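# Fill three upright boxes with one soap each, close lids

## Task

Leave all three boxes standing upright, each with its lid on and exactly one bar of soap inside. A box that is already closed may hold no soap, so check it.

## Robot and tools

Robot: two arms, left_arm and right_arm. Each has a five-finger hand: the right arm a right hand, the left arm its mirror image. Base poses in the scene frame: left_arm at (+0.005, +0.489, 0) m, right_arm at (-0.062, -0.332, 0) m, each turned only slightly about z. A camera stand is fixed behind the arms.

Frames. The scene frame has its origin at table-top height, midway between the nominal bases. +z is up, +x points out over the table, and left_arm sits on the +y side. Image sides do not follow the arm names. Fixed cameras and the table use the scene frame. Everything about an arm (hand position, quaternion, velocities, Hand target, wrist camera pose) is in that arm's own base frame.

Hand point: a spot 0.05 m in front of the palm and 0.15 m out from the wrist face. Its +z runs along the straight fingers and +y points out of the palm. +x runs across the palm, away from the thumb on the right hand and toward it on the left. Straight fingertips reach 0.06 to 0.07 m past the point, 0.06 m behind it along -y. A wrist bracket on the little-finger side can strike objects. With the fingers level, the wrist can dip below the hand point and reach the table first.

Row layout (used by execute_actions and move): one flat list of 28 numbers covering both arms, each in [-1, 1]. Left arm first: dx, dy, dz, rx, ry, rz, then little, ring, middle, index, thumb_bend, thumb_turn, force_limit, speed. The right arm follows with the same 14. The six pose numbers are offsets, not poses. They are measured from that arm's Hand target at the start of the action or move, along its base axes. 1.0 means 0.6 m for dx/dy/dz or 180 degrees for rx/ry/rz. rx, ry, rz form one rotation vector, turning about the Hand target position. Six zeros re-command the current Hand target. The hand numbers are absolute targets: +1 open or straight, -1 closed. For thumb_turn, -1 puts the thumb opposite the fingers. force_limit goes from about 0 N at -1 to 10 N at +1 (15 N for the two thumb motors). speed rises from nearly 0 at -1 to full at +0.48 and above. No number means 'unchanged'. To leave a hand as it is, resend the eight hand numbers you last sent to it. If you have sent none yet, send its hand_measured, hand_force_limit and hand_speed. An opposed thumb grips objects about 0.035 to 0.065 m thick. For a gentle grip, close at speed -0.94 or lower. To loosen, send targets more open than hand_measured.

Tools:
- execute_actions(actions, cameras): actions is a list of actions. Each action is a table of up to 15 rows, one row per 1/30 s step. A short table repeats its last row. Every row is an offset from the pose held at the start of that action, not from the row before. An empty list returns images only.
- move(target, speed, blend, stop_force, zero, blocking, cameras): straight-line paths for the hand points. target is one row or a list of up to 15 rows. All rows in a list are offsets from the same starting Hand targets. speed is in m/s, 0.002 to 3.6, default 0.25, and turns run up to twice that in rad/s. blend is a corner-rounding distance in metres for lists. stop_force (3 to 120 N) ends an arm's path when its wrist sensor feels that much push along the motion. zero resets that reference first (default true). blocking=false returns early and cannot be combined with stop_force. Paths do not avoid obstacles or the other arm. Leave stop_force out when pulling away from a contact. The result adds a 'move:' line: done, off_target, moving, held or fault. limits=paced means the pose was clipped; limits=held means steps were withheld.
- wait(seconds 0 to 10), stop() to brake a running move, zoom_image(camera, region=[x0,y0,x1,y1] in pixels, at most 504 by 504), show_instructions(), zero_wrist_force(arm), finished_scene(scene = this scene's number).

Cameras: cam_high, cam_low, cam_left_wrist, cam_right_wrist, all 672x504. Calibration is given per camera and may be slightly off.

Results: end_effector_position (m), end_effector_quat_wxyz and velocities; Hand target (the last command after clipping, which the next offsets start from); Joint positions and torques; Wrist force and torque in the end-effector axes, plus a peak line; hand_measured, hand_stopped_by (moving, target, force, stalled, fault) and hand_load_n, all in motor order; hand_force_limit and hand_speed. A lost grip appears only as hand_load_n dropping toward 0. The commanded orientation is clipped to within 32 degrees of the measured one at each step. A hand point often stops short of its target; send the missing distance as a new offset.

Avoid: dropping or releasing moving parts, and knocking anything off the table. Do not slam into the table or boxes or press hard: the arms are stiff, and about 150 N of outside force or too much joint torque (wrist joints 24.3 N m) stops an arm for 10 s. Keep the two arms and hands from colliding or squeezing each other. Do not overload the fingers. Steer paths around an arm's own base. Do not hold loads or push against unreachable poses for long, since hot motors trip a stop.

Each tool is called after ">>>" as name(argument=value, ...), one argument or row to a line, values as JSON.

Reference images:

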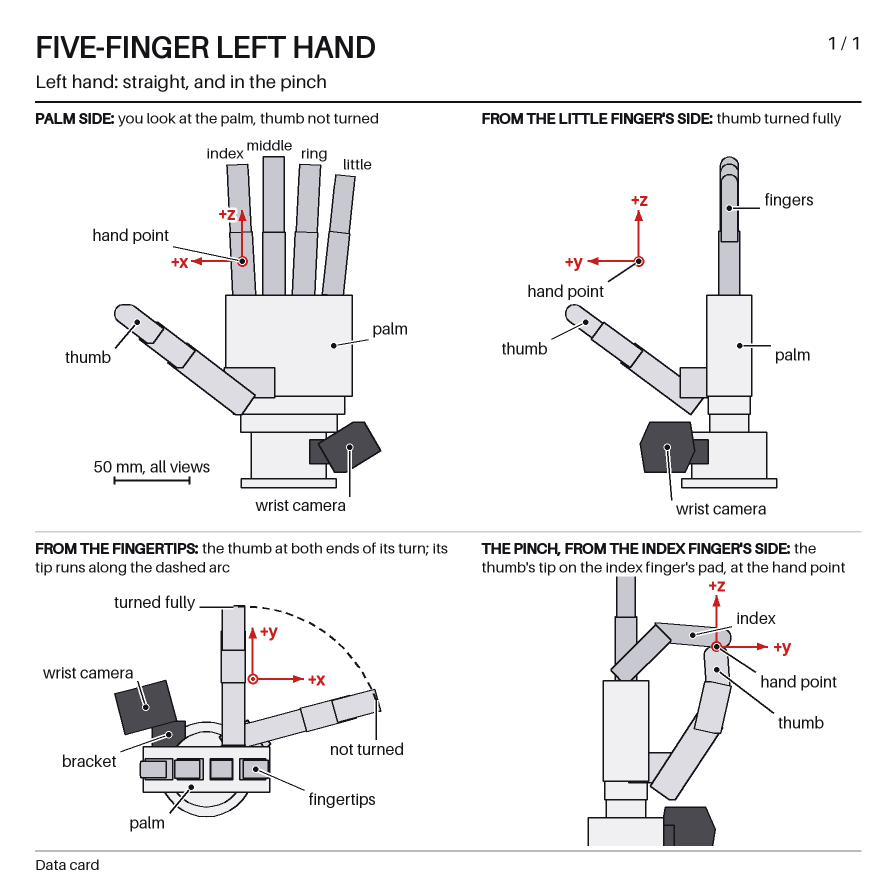

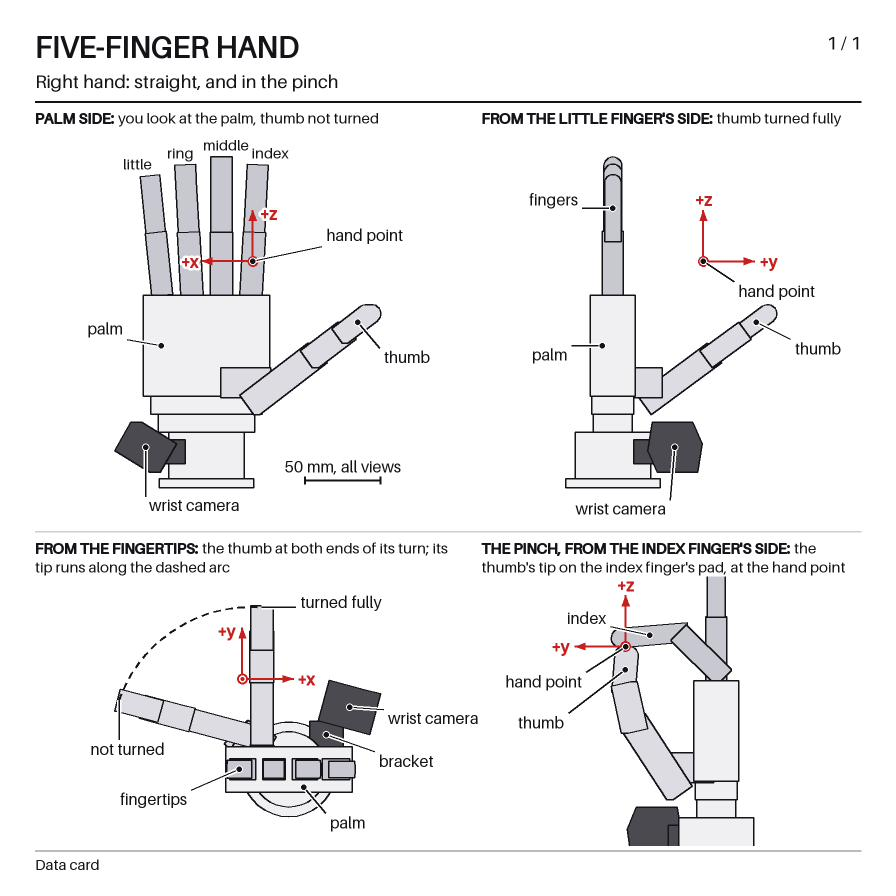

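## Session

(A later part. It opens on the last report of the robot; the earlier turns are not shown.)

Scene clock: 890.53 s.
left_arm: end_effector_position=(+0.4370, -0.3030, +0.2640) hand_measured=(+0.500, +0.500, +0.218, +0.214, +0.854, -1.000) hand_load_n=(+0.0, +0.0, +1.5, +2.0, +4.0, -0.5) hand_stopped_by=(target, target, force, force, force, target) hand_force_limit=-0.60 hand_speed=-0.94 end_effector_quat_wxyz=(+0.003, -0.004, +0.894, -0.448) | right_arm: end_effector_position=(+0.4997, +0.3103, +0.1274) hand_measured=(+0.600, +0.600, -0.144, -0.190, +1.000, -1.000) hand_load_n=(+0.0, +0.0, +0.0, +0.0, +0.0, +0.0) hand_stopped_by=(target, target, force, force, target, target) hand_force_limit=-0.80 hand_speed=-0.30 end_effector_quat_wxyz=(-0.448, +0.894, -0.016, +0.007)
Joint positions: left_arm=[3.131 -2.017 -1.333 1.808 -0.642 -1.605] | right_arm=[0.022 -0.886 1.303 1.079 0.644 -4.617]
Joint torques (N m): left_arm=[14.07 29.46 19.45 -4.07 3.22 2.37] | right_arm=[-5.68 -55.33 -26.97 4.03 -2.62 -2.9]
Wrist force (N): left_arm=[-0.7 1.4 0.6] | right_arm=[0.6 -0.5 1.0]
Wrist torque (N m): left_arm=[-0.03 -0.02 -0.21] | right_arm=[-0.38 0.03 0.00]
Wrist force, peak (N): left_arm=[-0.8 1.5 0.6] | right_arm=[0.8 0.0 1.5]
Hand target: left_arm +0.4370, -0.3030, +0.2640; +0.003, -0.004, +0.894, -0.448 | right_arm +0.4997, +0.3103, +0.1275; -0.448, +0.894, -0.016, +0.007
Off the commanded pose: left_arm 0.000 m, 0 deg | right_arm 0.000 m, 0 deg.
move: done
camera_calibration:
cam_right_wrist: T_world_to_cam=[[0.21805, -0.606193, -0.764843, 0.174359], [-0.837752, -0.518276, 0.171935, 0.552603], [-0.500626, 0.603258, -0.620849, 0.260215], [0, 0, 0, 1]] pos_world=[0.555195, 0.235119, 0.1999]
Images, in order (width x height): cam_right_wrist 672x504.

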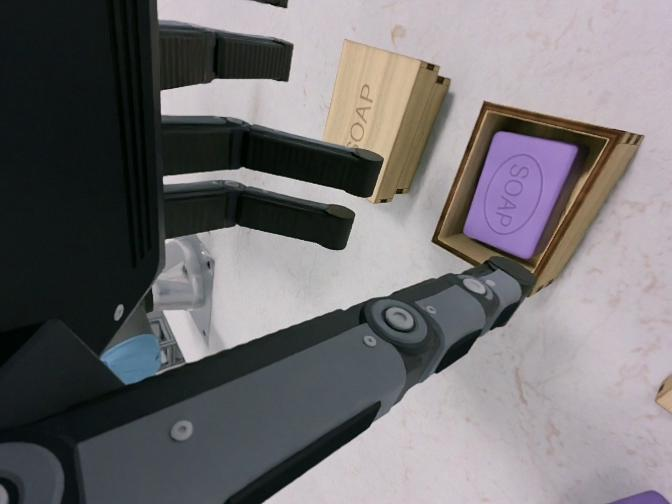

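>>> move(
  target=[
    [0,0,0,0,0,0,0.5,0.5,0.1,0.1,0.5,-1,-0.6,-0.94,-0.2212,-0.2122,0.02,0,0,-0.01,-1,-1,0.16,0.16,1,-1,-0.6,-0.3],
    [0,-0.35,-0.25,0,0,0,0.5,0.5,0.1,0.1,0.5,-1,-0.6,-0.94,-0.2212,-0.2122,0.02,0,0,-0.01,-1,-1,0.16,0.16,1,-1,-0.6,-0.3],
  ],
  speed=0.2,
  cameras=["all"],
)

>>> zoom_image(
  camera="cam_low",
  region=[360, 260, 440, 310],
)

>>> zoom_image(
  camera="cam_right_wrist",
  region=[300, 50, 672, 390],
)

Scene clock: 905.23 s.
left_arm: end_effector_position=(+0.4370, -0.5128, +0.1141) hand_measured=(+0.500, +0.500, +0.218, +0.214, +0.854, -1.000) hand_load_n=(+0.0, +0.0, +1.0, +2.0, +3.5, -0.5) hand_stopped_by=(target, target, force, force, force, target) hand_force_limit=-0.60 hand_speed=-0.94 end_effector_quat_wxyz=(+0.003, -0.004, +0.894, -0.448) | right_arm: end_effector_position=(+0.3670, +0.1830, +0.1395) hand_measured=(-1.000, -1.000, +0.160, +0.160, +1.000, -1.000) hand_load_n=(+0.0, +0.0, +0.0, +0.0, +0.0, +0.0) hand_stopped_by=(target, target, target, target, target, target) hand_force_limit=-0.60 hand_speed=-0.30 end_effector_quat_wxyz=(-0.448, +0.894, -0.030, +0.014)
Joint positions: left_arm=[2.731 -2.292 -1.164 2.386 -0.751 -2.211] | right_arm=[-0.308 -1.193 1.885 1.188 0.68 -5.102]
Joint torques (N m): left_arm=[-12.44 35.35 25.12 -0.15 -0.59 -2.41] | right_arm=[-6.67 -39.23 -0.5 4.36 1.07 -3.05]
Wrist force (N): left_arm=[-0.7 1.3 0.1] | right_arm=[0.7 -0.4 0.9]
Wrist torque (N m): left_arm=[0.02 0.03 -0.07] | right_arm=[-0.35 0.04 0.01]
Wrist force, peak (N): left_arm=[-0.9 1.4 0.7] | right_arm=[1.3 -1.2 1.5]
Hand target: left_arm +0.4370, -0.5130, +0.1140; +0.003, -0.004, +0.894, -0.448 | right_arm +0.3670, +0.1830, +0.1395; -0.448, +0.894, -0.030, +0.014
Off the commanded pose: left_arm 0.000 m, 0 deg | right_arm 0.000 m, 0 deg.
move: done
camera_calibration:
cam_left_wrist: T_world_to_cam=[[-0.292617, -0.539823, 0.789283, -0.242842], [-0.828915, 0.554711, 0.0720798, 0.64396], [-0.476734, -0.633156, -0.609785, 0.0727581], [0, 0, 0, 1]] pos_world=[0.497415, -0.442237, 0.189622]
cam_right_wrist: T_world_to_cam=[[0.198852, -0.612723, -0.764871, 0.14361], [-0.853644, -0.491662, 0.171929, 0.374319], [-0.481404, 0.61874, -0.620816, 0.268216], [0, 0, 0, 1]] pos_world=[0.420098, 0.106075, 0.212]

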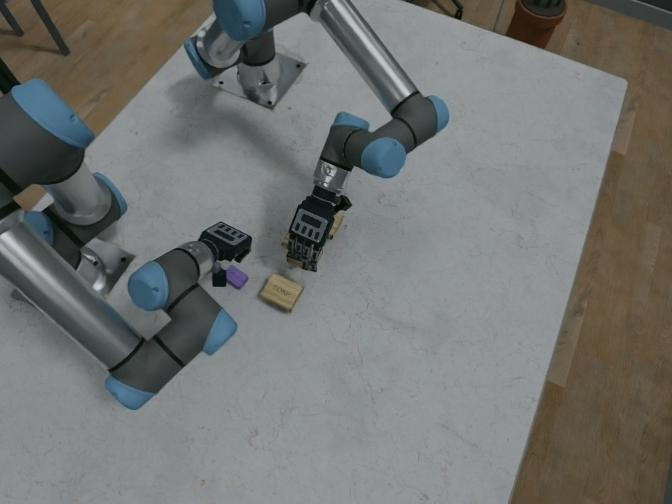

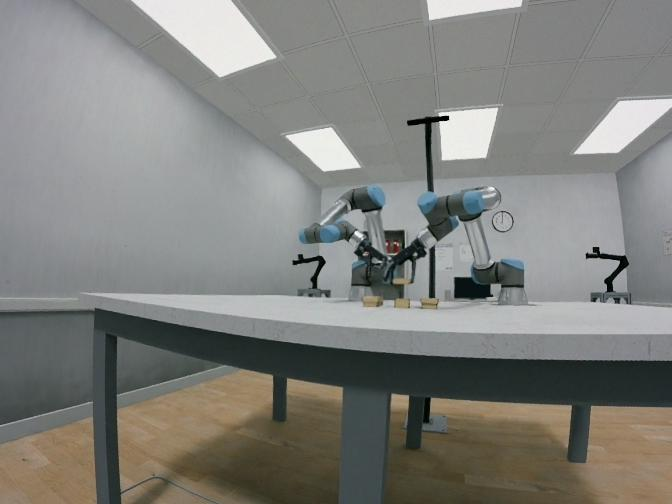

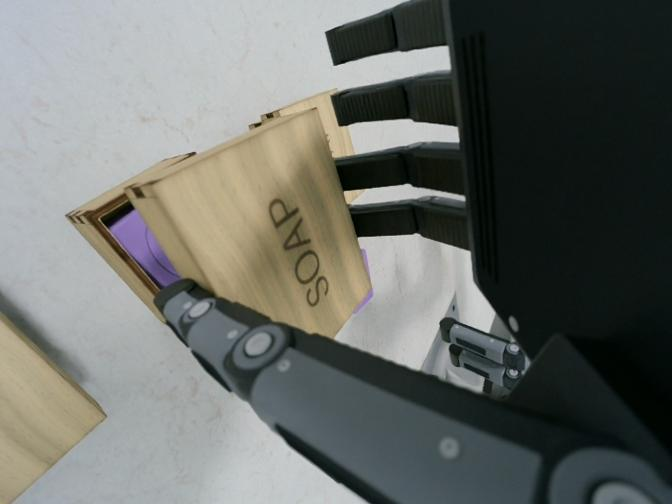

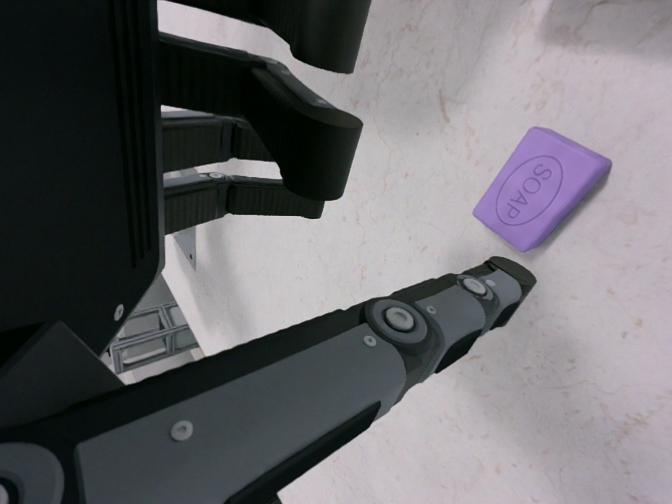

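Scaled by 6.300 from the camera's 672x504 image, which has a finer 960x720 frame.

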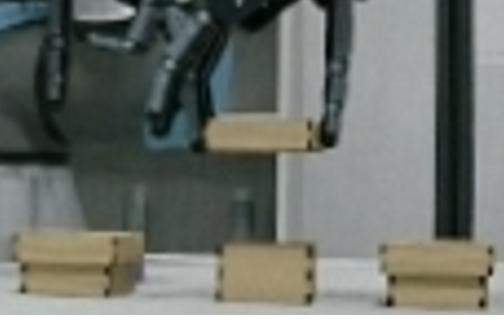

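Scaled by 1.355 from the camera's 672x504 image, which has a finer 960x720 frame.

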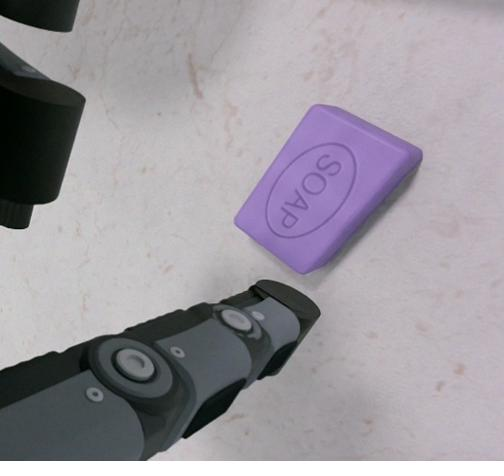

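>>> move(
  target=[
    [0,0,-0.12,0,0,0,0.5,0.5,0.1,0.1,0.5,-1,-0.6,-0.94,0.0018,0.011,-0.08,0,0,-0.0314,-1,-1,0.16,0.16,1,-1,-0.6,-0.3],
  ],
  speed=0.05,
  stop_force=5,
  cameras=["cam_low","cam_left_wrist"],
)

>>> zoom_image(
  camera="cam_low",
  region=[360, 260, 440, 310],
)

Scene clock: 952.03 s.
left_arm: end_effector_position=(+0.4370, -0.5130, +0.0420) hand_measured=(+0.500, +0.500, +0.218, +0.214, +0.854, -1.000) hand_load_n=(+0.0, -0.5, +0.0, +1.0, +1.0, +0.5) hand_stopped_by=(target, target, force, force, force, target) hand_force_limit=-0.60 hand_speed=-0.94 end_effector_quat_wxyz=(+0.003, -0.004, +0.894, -0.448) | right_arm: end_effector_position=(+0.3681, +0.1896, +0.0915) hand_measured=(-1.000, -1.000, +0.160, +0.160, +1.000, -1.000) hand_load_n=(+0.0, +0.5, +0.0, +0.0, -0.5, +0.0) hand_stopped_by=(target, target, target, target, target, target) hand_force_limit=-0.60 hand_speed=-0.30 end_effector_quat_wxyz=(-0.446, +0.891, -0.074, +0.036)
Joint positions: left_arm=[2.731 -2.361 -1.239 2.53 -0.751 -2.211] | right_arm=[-0.306 -1.156 1.952 0.961 0.655 -4.945]
Joint torques (N m): left_arm=[-0.95 36.7 6.2 0.03 0.11 -2.57] | right_arm=[10.27 -19.98 0.19 0.84 -3.58 2.01]
Wrist force (N): left_arm=[-0.2 0.5 0.0] | right_arm=[0.5 -0.2 1.0]
Wrist torque (N m): left_arm=[-0.03 0.03 -0.06] | right_arm=[-0.34 0.07 -0.09]
Wrist force, peak (N): left_arm=[0.1 -3.5 -1.7] | right_arm=[0.8 -0.7 1.3]
Hand target: left_arm +0.4370, -0.5130, +0.0420; +0.003, -0.004, +0.894, -0.448 | right_arm +0.3681, +0.1896, +0.0915; -0.446, +0.891, -0.074, +0.036
Off the commanded pose: left_arm 0.000 m, 0 deg | right_arm 0.000 m, 0 deg.
move: done
camera_calibration:
cam_left_wrist: T_world_to_cam=[[-0.292584, -0.539918, 0.789229, -0.186041], [-0.828943, 0.554662, 0.0721416, 0.649197], [-0.476706, -0.633118, -0.609847, 0.0287394], [0, 0, 0, 1]] pos_world=[0.497415, -0.442337, 0.117522]
Images, in order (width x height): cam_low 672x504, cam_left_wrist 672x504.

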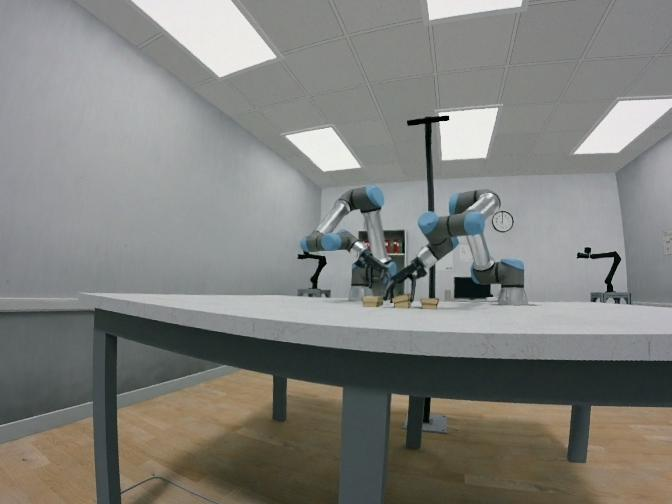

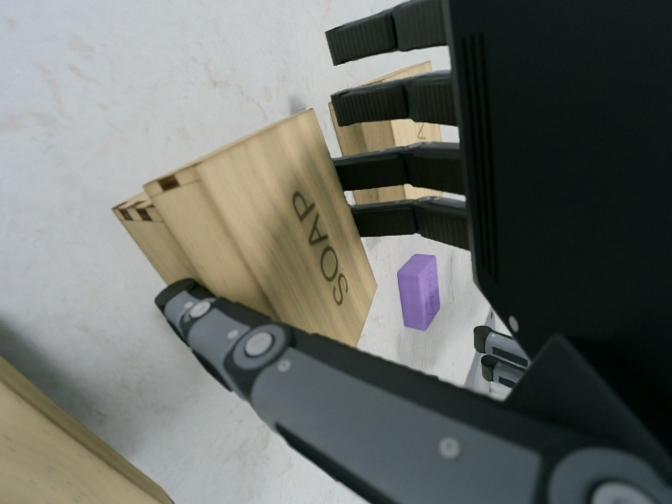

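Scaled by 6.300 from the camera's 672x504 image, which has a finer 960x720 frame.

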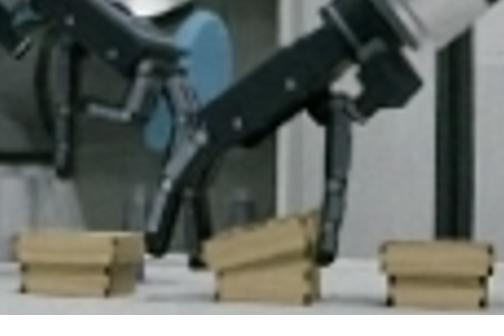

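>>> move(
  target=[
    [0,0,0.06,0,0,0,0.5,0.5,0.1,0.1,0.5,-1,-0.6,-0.94,0,0,0,0,0,0,-1,-1,0.16,0.16,1,-1,-0.6,-0.3],
  ],
  speed=0.04,
  cameras=["cam_low","cam_left_wrist"],
)

>>> zoom_image(
  camera="cam_low",
  region=[360, 260, 440, 310],
)

>>> zoom_image(
  camera="cam_left_wrist",
  region=[60, 80, 420, 380],
)

Scene clock: 963.47 s.
left_arm: end_effector_position=(+0.4370, -0.5130, +0.0779) hand_measured=(+0.500, +0.500, +0.218, +0.214, +0.854, -1.000) hand_load_n=(+0.0, +0.0, +0.0, +0.5, +1.0, -0.5) hand_stopped_by=(target, target, force, force, force, target) hand_force_limit=-0.60 hand_speed=-0.94 end_effector_quat_wxyz=(+0.003, -0.004, +0.894, -0.448) | right_arm: end_effector_position=(+0.3681, +0.1896, +0.0915) hand_measured=(-1.000, -1.000, +0.160, +0.160, +1.000, -1.000) hand_load_n=(+0.0, +0.0, +0.0, +0.0, +0.0, +0.0) hand_stopped_by=(target, target, target, target, target, target) hand_force_limit=-0.60 hand_speed=-0.30 end_effector_quat_wxyz=(-0.446, +0.891, -0.074, +0.036)
Joint positions: left_arm=[2.731 -2.324 -1.206 2.46 -0.751 -2.211] | right_arm=[-0.306 -1.156 1.952 0.961 0.655 -4.945]
Joint torques (N m): left_arm=[-5.29 55.21 22.48 -3.39 -0.49 0.35] | right_arm=[9.67 -19.57 0.37 0.88 -3.64 2]
Wrist force (N): left_arm=[-0.8 1.1 0.2] | right_arm=[0.4 -0.5 0.9]
Wrist torque (N m): left_arm=[0.00 0.06 -0.08] | right_arm=[-0.37 0.09 -0.10]
Wrist force, peak (N): left_arm=[-0.6 1.6 0.3] | right_arm=[0.8 -0.7 1.1]
Hand target: left_arm +0.4370, -0.5130, +0.0780; +0.003, -0.004, +0.894, -0.448 | right_arm +0.3681, +0.1896, +0.0915; -0.446, +0.891, -0.074, +0.036
Off the commanded pose: left_arm 0.000 m, 0 deg | right_arm 0.000 m, 0 deg.
move: done
camera_calibration:
cam_left_wrist: T_world_to_cam=[[-0.292482, -0.539911, 0.789272, -0.214429], [-0.828962, 0.554624, 0.0722073, 0.64659], [-0.476734, -0.633157, -0.609784, 0.0506201], [0, 0, 0, 1]] pos_world=[0.497415, -0.442336, 0.153421]
Images, in order (width x height): cam_low 672x504, cam_left_wrist 672x504.

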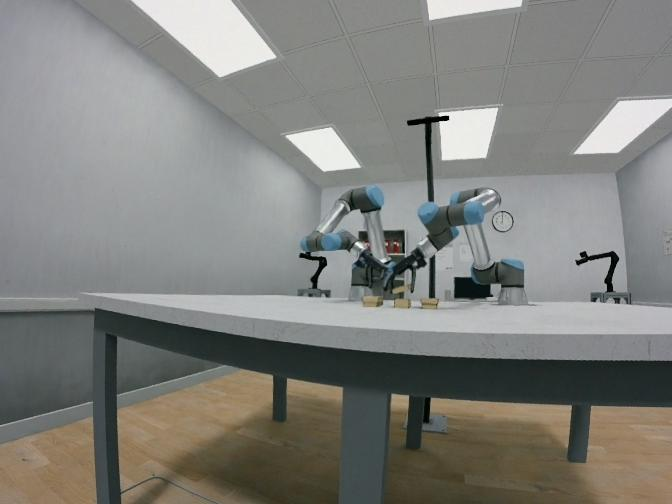

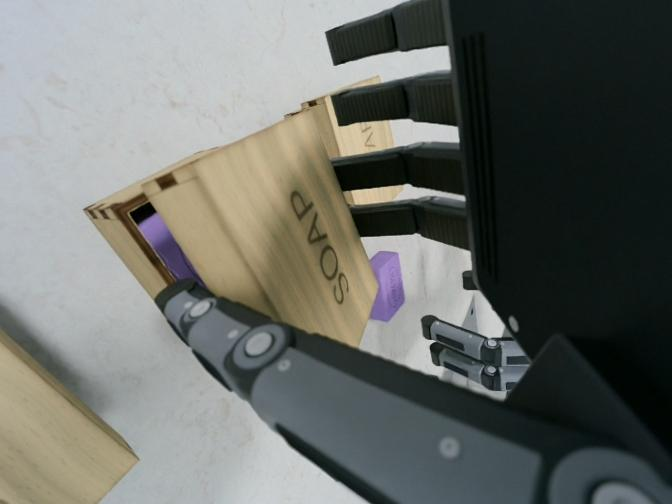

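Scaled by 6.300 from the camera's 672x504 image, which has a finer 960x720 frame.

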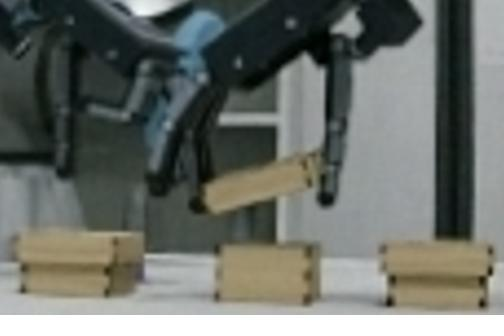

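Scaled by 1.400 from the camera's 672x504 image, which has a finer 960x720 frame.

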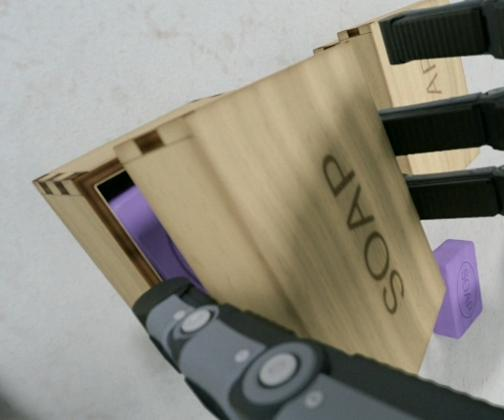

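>>> move(
  target=[
    [0,0,0.08,0,0,0,0.5,0.5,0.1,0.1,0.5,-1,-0.6,-0.94,0,0,0,0,0,0,-1,-1,0.16,0.16,1,-1,-0.6,-0.3],
    [0,0.43,0.08,0,0,0,0.5,0.5,0.1,0.1,0.5,-1,-0.6,-0.94,0,0,0,0,0,0,-1,-1,0.16,0.16,1,-1,-0.6,-0.3],
  ],
  speed=0.1,
)

>>> move(
  target=[
    [0,0,-0.17,0,0,0,0.5,0.5,0.1,0.1,0.5,-1,-0.6,-0.94,0,0,0,0,0,0,-1,-1,0.16,0.16,1,-1,-0.6,-0.3],
  ],
  speed=0.04,
  stop_force=3,
  cameras=["cam_low","cam_left_wrist"],
)

>>> zoom_image(
  camera="cam_low",
  region=[440, 260, 540, 320],
)

Scene clock: 1021.03 s.
left_arm: end_effector_position=(+0.4370, -0.2550, +0.1261) hand_measured=(+0.500, +0.500, +0.218, +0.214, +0.854, -1.000) hand_load_n=(+0.0, +0.0, +0.0, +0.5, +1.0, +0.0) hand_stopped_by=(target, target, force, force, force, target) hand_force_limit=-0.60 hand_speed=-0.94 end_effector_quat_wxyz=(+0.003, -0.004, +0.894, -0.448) | right_arm: end_effector_position=(+0.3681, +0.1896, +0.0915) hand_measured=(-1.000, -1.000, +0.160, +0.160, +1.000, -1.000) hand_load_n=(+0.0, +0.0, +0.0, +0.0, +0.0, +0.0) hand_stopped_by=(target, target, target, target, target, target) hand_force_limit=-0.60 hand_speed=-0.30 end_effector_quat_wxyz=(-0.446, +0.891, -0.074, +0.036)
Joint positions: left_arm=[3.235 -2.125 -1.583 2.028 -0.647 -1.432] | right_arm=[-0.306 -1.156 1.952 0.961 0.655 -4.945]
Joint torques (N m): left_arm=[12.6 26.99 3.88 -4.2 -0.38 2.57] | right_arm=[9.65 -19.49 0.17 0.97 -3.46 1.94]
Wrist force (N): left_arm=[-0.8 1.3 0.4] | right_arm=[0.5 -0.6 0.9]
Wrist torque (N m): left_arm=[-0.04 -0.01 -0.21] | right_arm=[-0.39 0.08 -0.10]
Wrist force, peak (N): left_arm=[-1.1 1.9 -0.5] | right_arm=[0.6 -0.6 1.3]
Hand target: left_arm +0.4370, -0.2550, +0.1260; +0.003, -0.004, +0.894, -0.448 | right_arm +0.3681, +0.1896, +0.0915; -0.446, +0.891, -0.074, +0.036
Off the commanded pose: left_arm 0.000 m, 0 deg | right_arm 0.000 m, 0 deg.
move: done

Scene clock: 1024.77 s.
left_arm: end_effector_position=(+0.4370, -0.2549, +0.0246) hand_measured=(+0.500, +0.500, +0.218, +0.214, +0.854, -1.000) hand_load_n=(+0.0, +0.0, -0.5, +1.0, +1.0, +0.0) hand_stopped_by=(target, target, force, force, force, target) hand_force_limit=-0.60 hand_speed=-0.94 end_effector_quat_wxyz=(+0.003, -0.004, +0.894, -0.448) | right_arm: end_effector_position=(+0.3681, +0.1896, +0.0915) hand_measured=(-1.000, -1.000, +0.160, +0.160, +1.000, -1.000) hand_load_n=(+0.0, +0.0, +0.0, +0.0, +0.0, +0.0) hand_stopped_by=(target, target, target, target, target, target) hand_force_limit=-0.60 hand_speed=-0.30 end_effector_quat_wxyz=(-0.446, +0.891, -0.074, +0.036)
Joint positions: left_arm=[3.235 -2.274 -1.644 2.238 -0.647 -1.431] | right_arm=[-0.306 -1.156 1.952 0.961 0.655 -4.945]
Joint torques (N m): left_arm=[10.22 47.21 8.96 -3.48 0.56 -0.16] | right_arm=[9.88 -19.23 0.26 1.05 -3.45 1.93]
Wrist force (N): left_arm=[-0.2 -1.4 -1.6] | right_arm=[0.5 -0.5 1.1]
Wrist torque (N m): left_arm=[0.06 -0.02 -0.15] | right_arm=[-0.39 0.07 -0.10]
Wrist force, peak (N): left_arm=[-0.8 -5.2 -4.6] | right_arm=[0.9 -0.5 1.2]
Hand target: left_arm +0.4370, -0.2549, +0.0246; +0.003, -0.004, +0.894, -0.448 (not the last commanded pose) | right_arm +0.3681, +0.1896, +0.0915; -0.446, +0.891, -0.074, +0.036
Off the commanded pose: left_arm 0.001 m, 0 deg | right_arm 0.000 m, 0 deg.
move: contact (left_arm)
camera_calibration:
cam_left_wrist: T_world_to_cam=[[-0.292654, -0.539873, 0.789235, -0.0329677], [-0.828918, 0.554707, 0.0720762, 0.507353], [-0.476706, -0.633118, -0.609847, 0.181473], [0, 0, 0, 1]] pos_world=[0.497415, -0.184337, 0.100122]
Images, in order (width x height): cam_low 672x504, cam_left_wrist 672x504.

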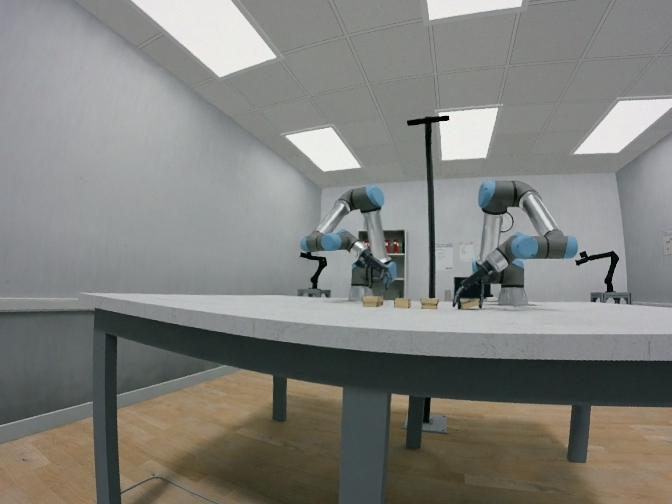

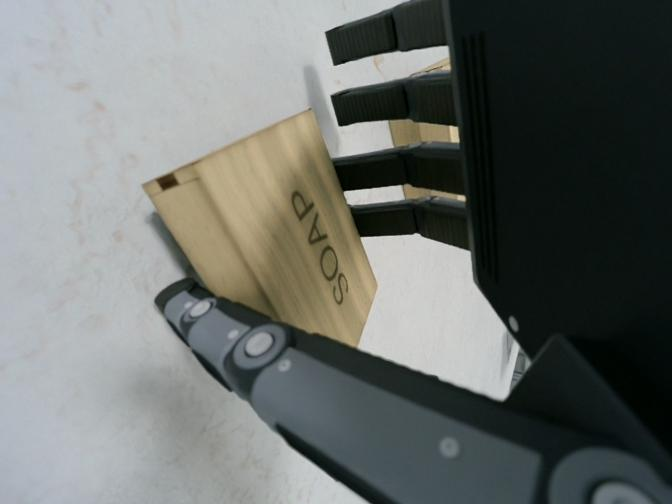

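Scaled by 5.040 from the camera's 672x504 image, which has a finer 960x720 frame.

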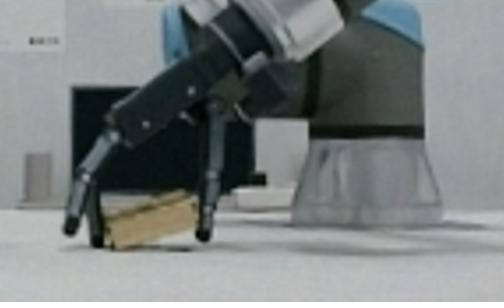

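>>> move(
  target=[
    [0,0,0,0,0,0,0.5,0.5,0.1,0.1,1,-1,-0.6,-0.8,0,0,0,0,0,0,-1,-1,0.16,0.16,1,-1,-0.6,-0.3],
    [0,0,0,0,0,0,0.5,0.5,0.5,0.5,1,-1,-0.6,-0.5,0,0,0,0,0,0,-1,-1,0.16,0.16,1,-1,-0.6,-0.3],
  ],
  speed=0.04,
  cameras=["cam_low","cam_left_wrist"],
)

>>> zoom_image(
  camera="cam_low",
  region=[440, 260, 540, 320],
)

Scene clock: 1033.60 s.
left_arm: end_effector_position=(+0.4370, -0.2549, +0.0246) hand_measured=(+0.500, +0.500, +0.500, +0.500, +1.000, -1.000) hand_load_n=(+0.0, +0.0, +0.0, +0.0, +0.0, +0.0) hand_stopped_by=(target, target, target, target, target, target) hand_force_limit=-0.60 hand_speed=-0.50 end_effector_quat_wxyz=(+0.003, -0.004, +0.894, -0.448) | right_arm: end_effector_position=(+0.3681, +0.1896, +0.0915) hand_measured=(-1.000, -1.000, +0.160, +0.160, +1.000, -1.000) hand_load_n=(+0.0, -0.5, +0.0, +0.0, +0.0, +0.0) hand_stopped_by=(target, target, target, target, target, target) hand_force_limit=-0.60 hand_speed=-0.30 end_effector_quat_wxyz=(-0.446, +0.891, -0.074, +0.036)
Joint positions: left_arm=[3.235 -2.274 -1.644 2.238 -0.647 -1.431] | right_arm=[-0.306 -1.156 1.952 0.961 0.655 -4.945]
Joint torques (N m): left_arm=[10.4 46.53 17.76 -3.51 0.57 -0.11] | right_arm=[9.94 -19.15 0.54 0.98 -3.44 1.92]
Wrist force (N): left_arm=[-1.0 1.1 0.2] | right_arm=[0.5 -0.4 1.2]
Wrist torque (N m): left_arm=[-0.02 0.03 -0.23] | right_arm=[-0.37 0.07 -0.09]
Wrist force, peak (N): left_arm=[-0.2 -2.5 -2.6] | right_arm=[0.7 -0.6 1.2]
Hand target: left_arm +0.4370, -0.2549, +0.0246; +0.003, -0.004, +0.894, -0.448 | right_arm +0.3681, +0.1896, +0.0915; -0.446, +0.891, -0.074, +0.036
Off the commanded pose: left_arm 0.000 m, 0 deg | right_arm 0.000 m, 0 deg.
move: done
camera_calibration:
cam_left_wrist: T_world_to_cam=[[-0.292654, -0.539873, 0.789235, -0.0330466], [-0.828918, 0.554707, 0.0720762, 0.507345], [-0.476706, -0.633118, -0.609847, 0.181534], [0, 0, 0, 1]] pos_world=[0.497415, -0.184337, 0.100222]
Images, in order (width x height): cam_low 672x504, cam_left_wrist 672x504.

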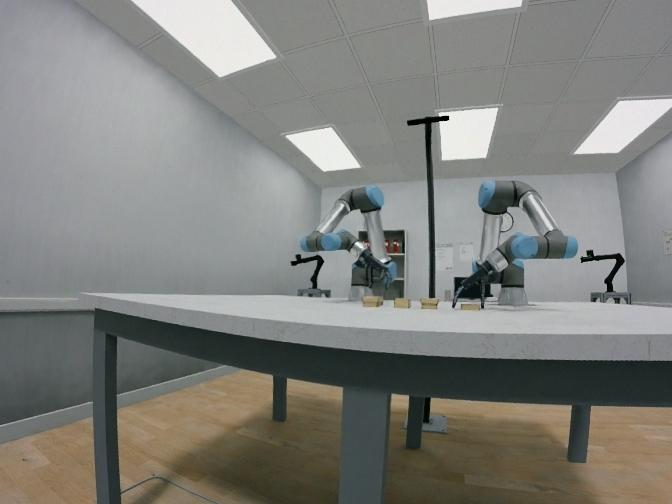

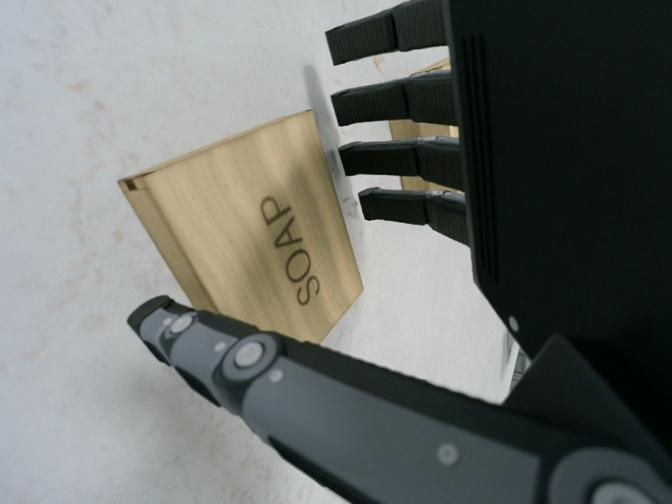

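Scaled by 5.040 from the camera's 672x504 image, which has a finer 960x720 frame.

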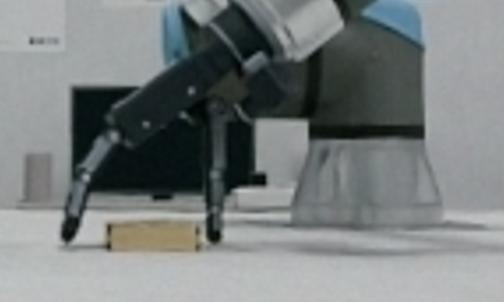

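>>> move(
  target=[
    [0,0.0117,0,0,0,0,0.5,0.5,0.5,0.5,1,-1,-0.6,-0.5,0,0,0,0,0,0,-1,-1,0.16,0.16,1,-1,-0.6,-0.3],
    [0,0.0117,0,0,0,0,0.5,0.5,0,0,0.4,-1,-0.4,-0.94,0,0,0,0,0,0,-1,-1,0.16,0.16,1,-1,-0.6,-0.3],
  ],
  speed=0.04,
  cameras=["cam_low","cam_left_wrist"],
)

>>> zoom_image(
  camera="cam_low",
  region=[440, 260, 540, 320],
)

Scene clock: 1056.47 s.
left_arm: end_effector_position=(+0.4370, -0.2479, +0.0246) hand_measured=(+0.500, +0.500, +0.230, +0.208, +0.852, -1.000) hand_load_n=(-0.5, +0.0, +2.5, +4.0, +4.5, -1.0) hand_stopped_by=(target, target, force, force, force, target) hand_force_limit=-0.40 hand_speed=-0.94 end_effector_quat_wxyz=(+0.003, -0.004, +0.894, -0.448) | right_arm: end_effector_position=(+0.3681, +0.1896, +0.0915) hand_measured=(-1.000, -1.000, +0.160, +0.160, +1.000, -1.000) hand_load_n=(+0.5, +0.0, +0.0, +0.0, +0.0, +0.5) hand_stopped_by=(target, target, target, target, target, target) hand_force_limit=-0.60 hand_speed=-0.30 end_effector_quat_wxyz=(-0.446, +0.891, -0.074, +0.036)
Joint positions: left_arm=[3.25 -2.275 -1.65 2.224 -0.649 -1.406] | right_arm=[-0.306 -1.156 1.952 0.961 0.655 -4.945]
Joint torques (N m): left_arm=[13.61 29.8 1.4 -3.47 -0.16 2.6] | right_arm=[9.49 -20.66 0.71 0.94 -3.31 1.78]
Wrist force (N): left_arm=[-1.0 -1.9 -0.2] | right_arm=[0.6 -0.6 1.0]
Wrist torque (N m): left_arm=[0.05 0.03 -0.17] | right_arm=[-0.39 0.05 -0.09]
Wrist force, peak (N): left_arm=[-1.0 -2.0 -0.2] | right_arm=[0.5 -0.7 1.2]
Hand target: left_arm +0.4370, -0.2479, +0.0246; +0.003, -0.004, +0.894, -0.448 | right_arm +0.3681, +0.1896, +0.0915; -0.446, +0.891, -0.074, +0.036
Off the commanded pose: left_arm 0.000 m, 0 deg | right_arm 0.000 m, 0 deg.
move: done
camera_calibration:
cam_left_wrist: T_world_to_cam=[[-0.292654, -0.539873, 0.789235, -0.0292135], [-0.828918, 0.554707, 0.0720762, 0.503407], [-0.476706, -0.633118, -0.609847, 0.186029], [0, 0, 0, 1]] pos_world=[0.497415, -0.177237, 0.100222]
Images, in order (width x height): cam_low 672x504, cam_left_wrist 672x504.

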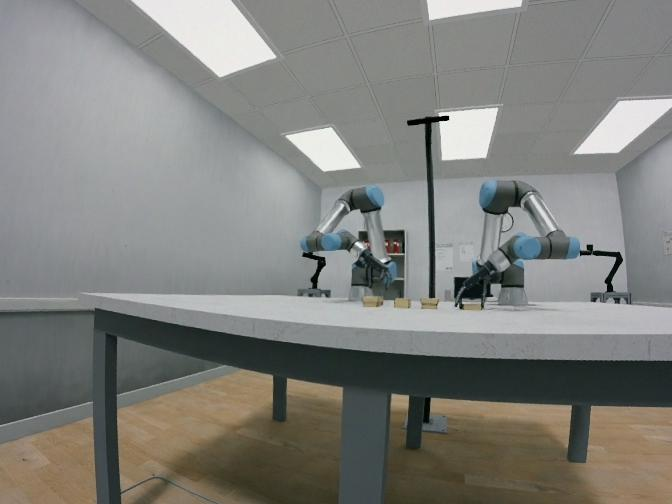

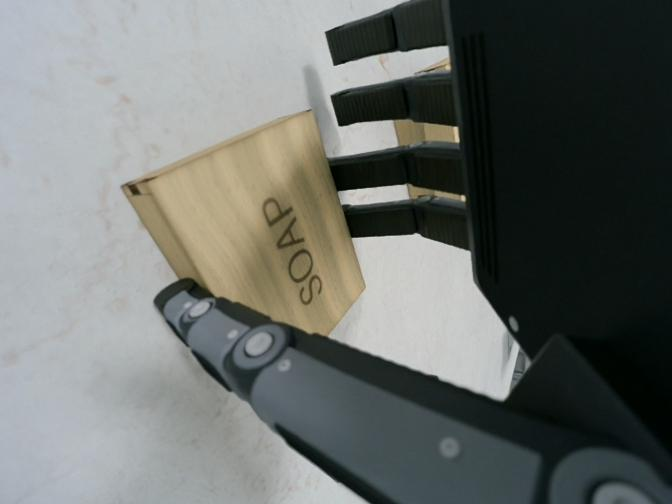

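Scaled by 5.040 from the camera's 672x504 image, which has a finer 960x720 frame.

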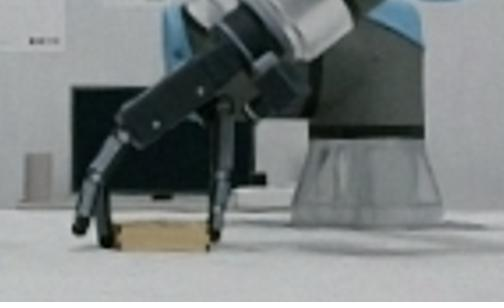

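>>> move(
  target=[
    [0,0,0.14,0,0,0,0.5,0.5,0,0,0.4,-1,-0.4,-0.94,0,0,0,0,0,0,-1,-1,0.16,0.16,1,-1,-0.6,-0.3],
    [-0.0035,-0.4345,0.14,0,0,0,0.5,0.5,0,0,0.4,-1,-0.4,-0.94,0,0,0,0,0,0,-1,-1,0.16,0.16,1,-1,-0.6,-0.3],
    [-0.0035,-0.4345,0.089,0,0,0,0.5,0.5,0,0,0.4,-1,-0.4,-0.94,0,0,0,0,0,0,-1,-1,0.16,0.16,1,-1,-0.6,-0.3],
  ],
  speed=[0.08,0.15,0.06],
  cameras=["cam_low","cam_left_wrist"],
)

>>> zoom_image(
  camera="cam_low",
  region=[360, 260, 440, 310],
)

>>> zoom_image(
  camera="cam_left_wrist",
  region=[60, 80, 420, 380],
)

Scene clock: 1090.97 s.
left_arm: end_effector_position=(+0.4349, -0.5086, +0.0781) hand_measured=(+0.500, +0.500, +0.230, +0.208, +0.852, -1.000) hand_load_n=(+0.0, +0.0, +0.0, +3.5, +4.5, -0.5) hand_stopped_by=(target, target, force, force, force, target) hand_force_limit=-0.40 hand_speed=-0.94 end_effector_quat_wxyz=(+0.003, -0.004, +0.894, -0.448) | right_arm: end_effector_position=(+0.3681, +0.1896, +0.0915) hand_measured=(-1.000, -1.000, +0.160, +0.160, +1.000, -1.000) hand_load_n=(+0.0, +0.0, +0.0, +0.0, +0.0, +0.0) hand_stopped_by=(target, target, target, target, target, target) hand_force_limit=-0.60 hand_speed=-0.30 end_effector_quat_wxyz=(-0.446, +0.891, -0.074, +0.036)
Joint positions: left_arm=[2.736 -2.315 -1.223 2.463 -0.749 -2.204] | right_arm=[-0.306 -1.156 1.952 0.961 0.655 -4.945]
Joint torques (N m): left_arm=[-13.2 35.87 7.45 -0.11 -0.61 -2.52] | right_arm=[9.94 -20.26 0.39 1.12 -3.31 1.82]
Wrist force (N): left_arm=[-0.6 1.1 0.3] | right_arm=[0.5 -0.5 0.9]
Wrist torque (N m): left_arm=[0.00 0.03 -0.07] | right_arm=[-0.37 0.08 -0.10]
Wrist force, peak (N): left_arm=[-0.9 -2.2 -0.2] | right_arm=[0.5 -0.6 1.3]
Hand target: left_arm +0.4349, -0.5086, +0.0780; +0.003, -0.004, +0.894, -0.448 | right_arm +0.3681, +0.1896, +0.0915; -0.446, +0.891, -0.074, +0.036
Off the commanded pose: left_arm 0.000 m, 0 deg | right_arm 0.000 m, 0 deg.
move: done
camera_calibration:
cam_left_wrist: T_world_to_cam=[[-0.292745, -0.539864, 0.789207, -0.212744], [-0.828869, 0.554784, 0.0720482, 0.642436], [-0.476735, -0.633057, -0.609887, 0.0526478], [0, 0, 0, 1]] pos_world=[0.495315, -0.437937, 0.153722]
Images, in order (width x height): cam_low 672x504, cam_left_wrist 672x504.

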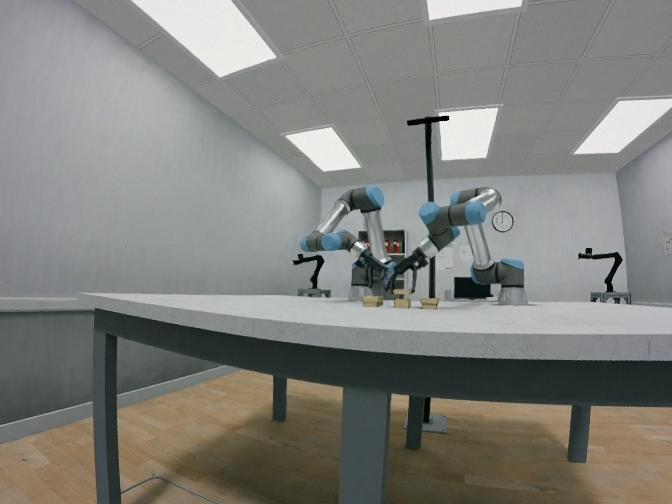

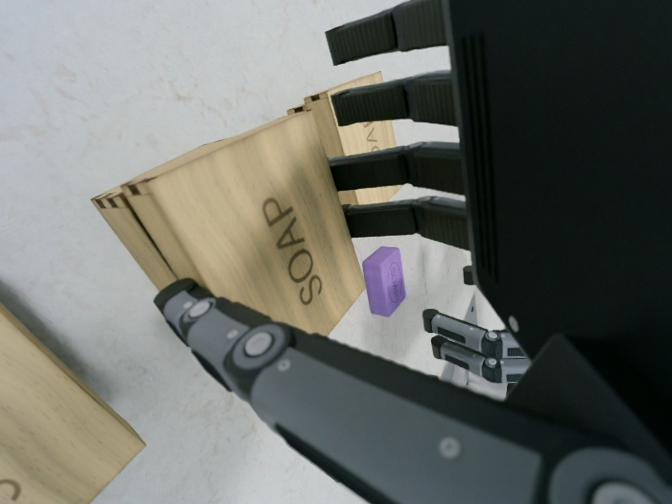

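Scaled by 6.300 from the camera's 672x504 image, which has a finer 960x720 frame.

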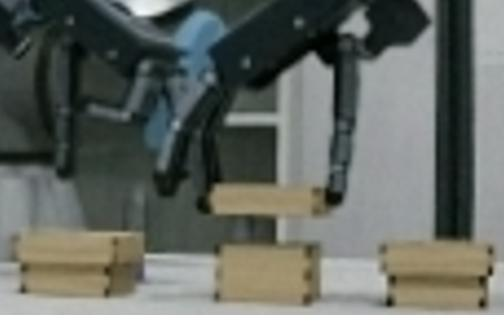

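Scaled by 1.400 from the camera's 672x504 image, which has a finer 960x720 frame.

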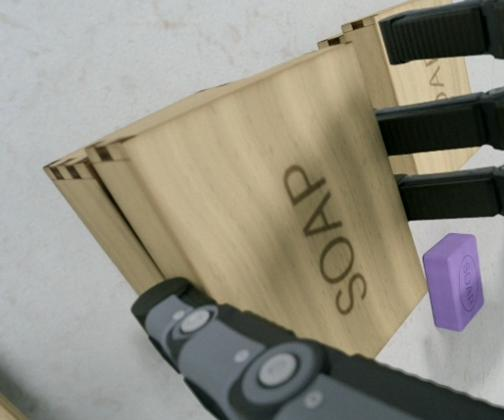

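>>> zoom_image(
  camera="cam_left_wrist",
  region=[80, 90, 240, 250],
)

>>> zoom_image(
  camera="cam_low",
  region=[385, 280, 425, 310],
)

Scaled by 3.150 from the camera's 672x504 image, which has a finer 960x720 frame.

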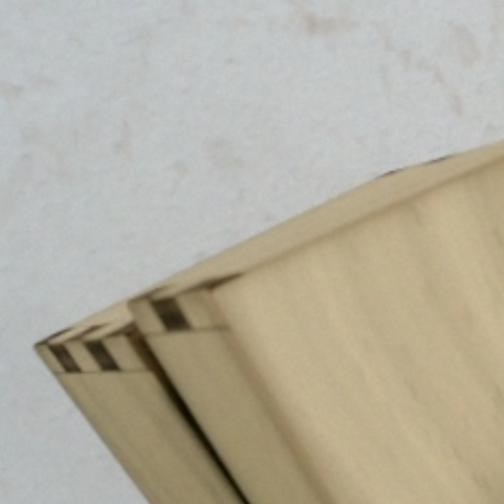

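Scaled by 12.600 from the camera's 672x504 image, which has a finer 960x720 frame.

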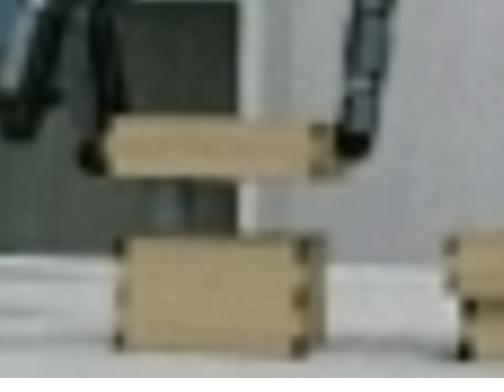

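>>> move(
  target=[
    [0,0.0017,-0.0558,0,0,0,0.5,0.5,0,0,0.4,-1,-0.4,-0.94,0,0,0,0,0,0,-1,-1,0.16,0.16,1,-1,-0.6,-0.3],
  ],
  speed=0.03,
  stop_force=3,
  cameras=["cam_low","cam_left_wrist"],
)

>>> zoom_image(
  camera="cam_low",
  region=[385, 280, 425, 310],
)

Scene clock: 1148.63 s.
left_arm: end_effector_position=(+0.4350, -0.5079, +0.0555) hand_measured=(+0.500, +0.500, +0.230, +0.208, +0.852, -1.000) hand_load_n=(+0.0, +0.0, +0.0, +5.5, +6.0, -1.0) hand_stopped_by=(target, target, force, force, force, target) hand_force_limit=-0.40 hand_speed=-0.94 end_effector_quat_wxyz=(+0.003, -0.004, +0.894, -0.448) | right_arm: end_effector_position=(+0.3681, +0.1896, +0.0915) hand_measured=(-1.000, -1.000, +0.160, +0.160, +1.000, -1.000) hand_load_n=(+0.0, +0.0, +0.0, +0.0, +0.0, +0.0) hand_stopped_by=(target, target, target, target, target, target) hand_force_limit=-0.60 hand_speed=-0.30 end_effector_quat_wxyz=(-0.446, +0.891, -0.074, +0.036)
Joint positions: left_arm=[2.738 -2.337 -1.247 2.507 -0.748 -2.202] | right_arm=[-0.306 -1.156 1.952 0.961 0.655 -4.945]
Joint torques (N m): left_arm=[-7.82 55.61 23.11 -3.29 0.5 -2.38] | right_arm=[10.52 -19.98 0.77 1.18 -3.11 1.69]
Wrist force (N): left_arm=[-0.5 1.4 0.2] | right_arm=[0.5 -0.4 1.0]
Wrist torque (N m): left_arm=[0.03 0.00 -0.14] | right_arm=[-0.37 0.07 -0.09]
Wrist force, peak (N): left_arm=[-1.7 -1.9 -3.1] | right_arm=[0.6 -0.6 1.2]
Hand target: left_arm +0.4349, -0.5079, +0.0555; +0.003, -0.004, +0.894, -0.448 (not the last commanded pose) | right_arm +0.3681, +0.1896, +0.0915; -0.446, +0.891, -0.074, +0.036
Off the commanded pose: left_arm 0.011 m, 0 deg | right_arm 0.000 m, 0 deg.
move: contact (left_arm)
camera_calibration:
cam_left_wrist: T_world_to_cam=[[-0.292745, -0.539864, 0.789207, -0.194451], [-0.828869, 0.554784, 0.0720482, 0.643683], [-0.476735, -0.633057, -0.609887, 0.0392465], [0, 0, 0, 1]] pos_world=[0.495315, -0.437237, 0.131022]
Images, in order (width x height): cam_low 672x504, cam_left_wrist 672x504.

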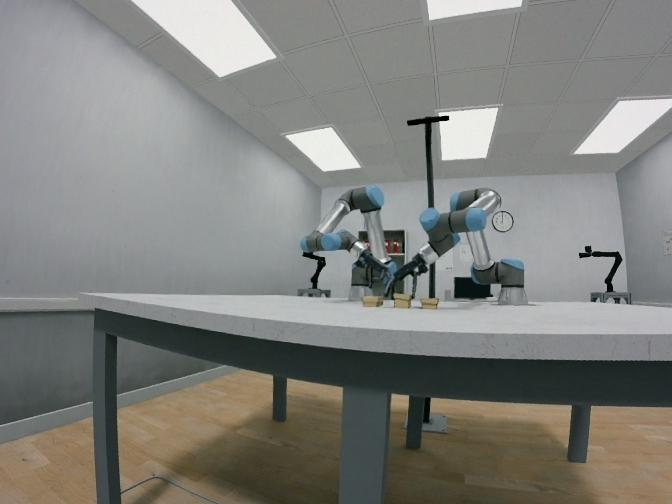

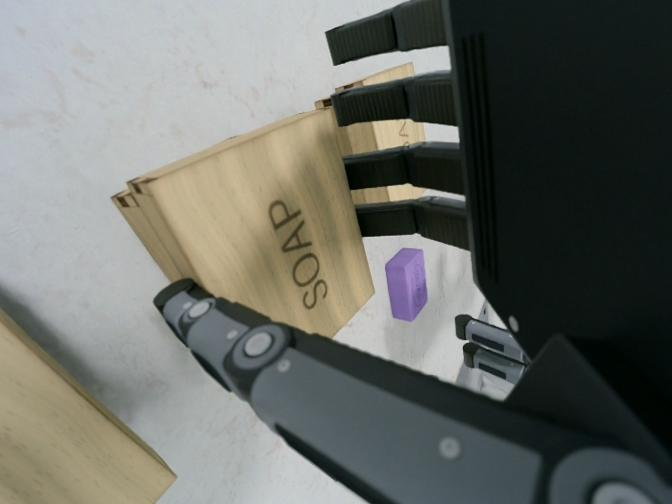

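Scaled by 12.600 from the camera's 672x504 image, which has a finer 960x720 frame.

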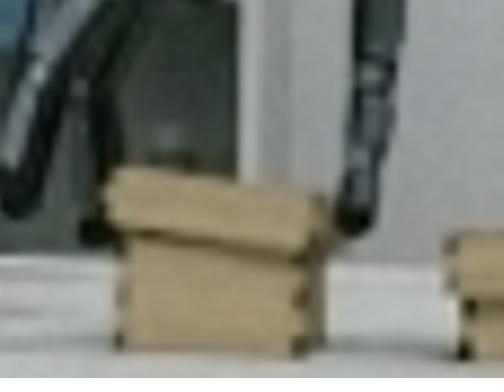

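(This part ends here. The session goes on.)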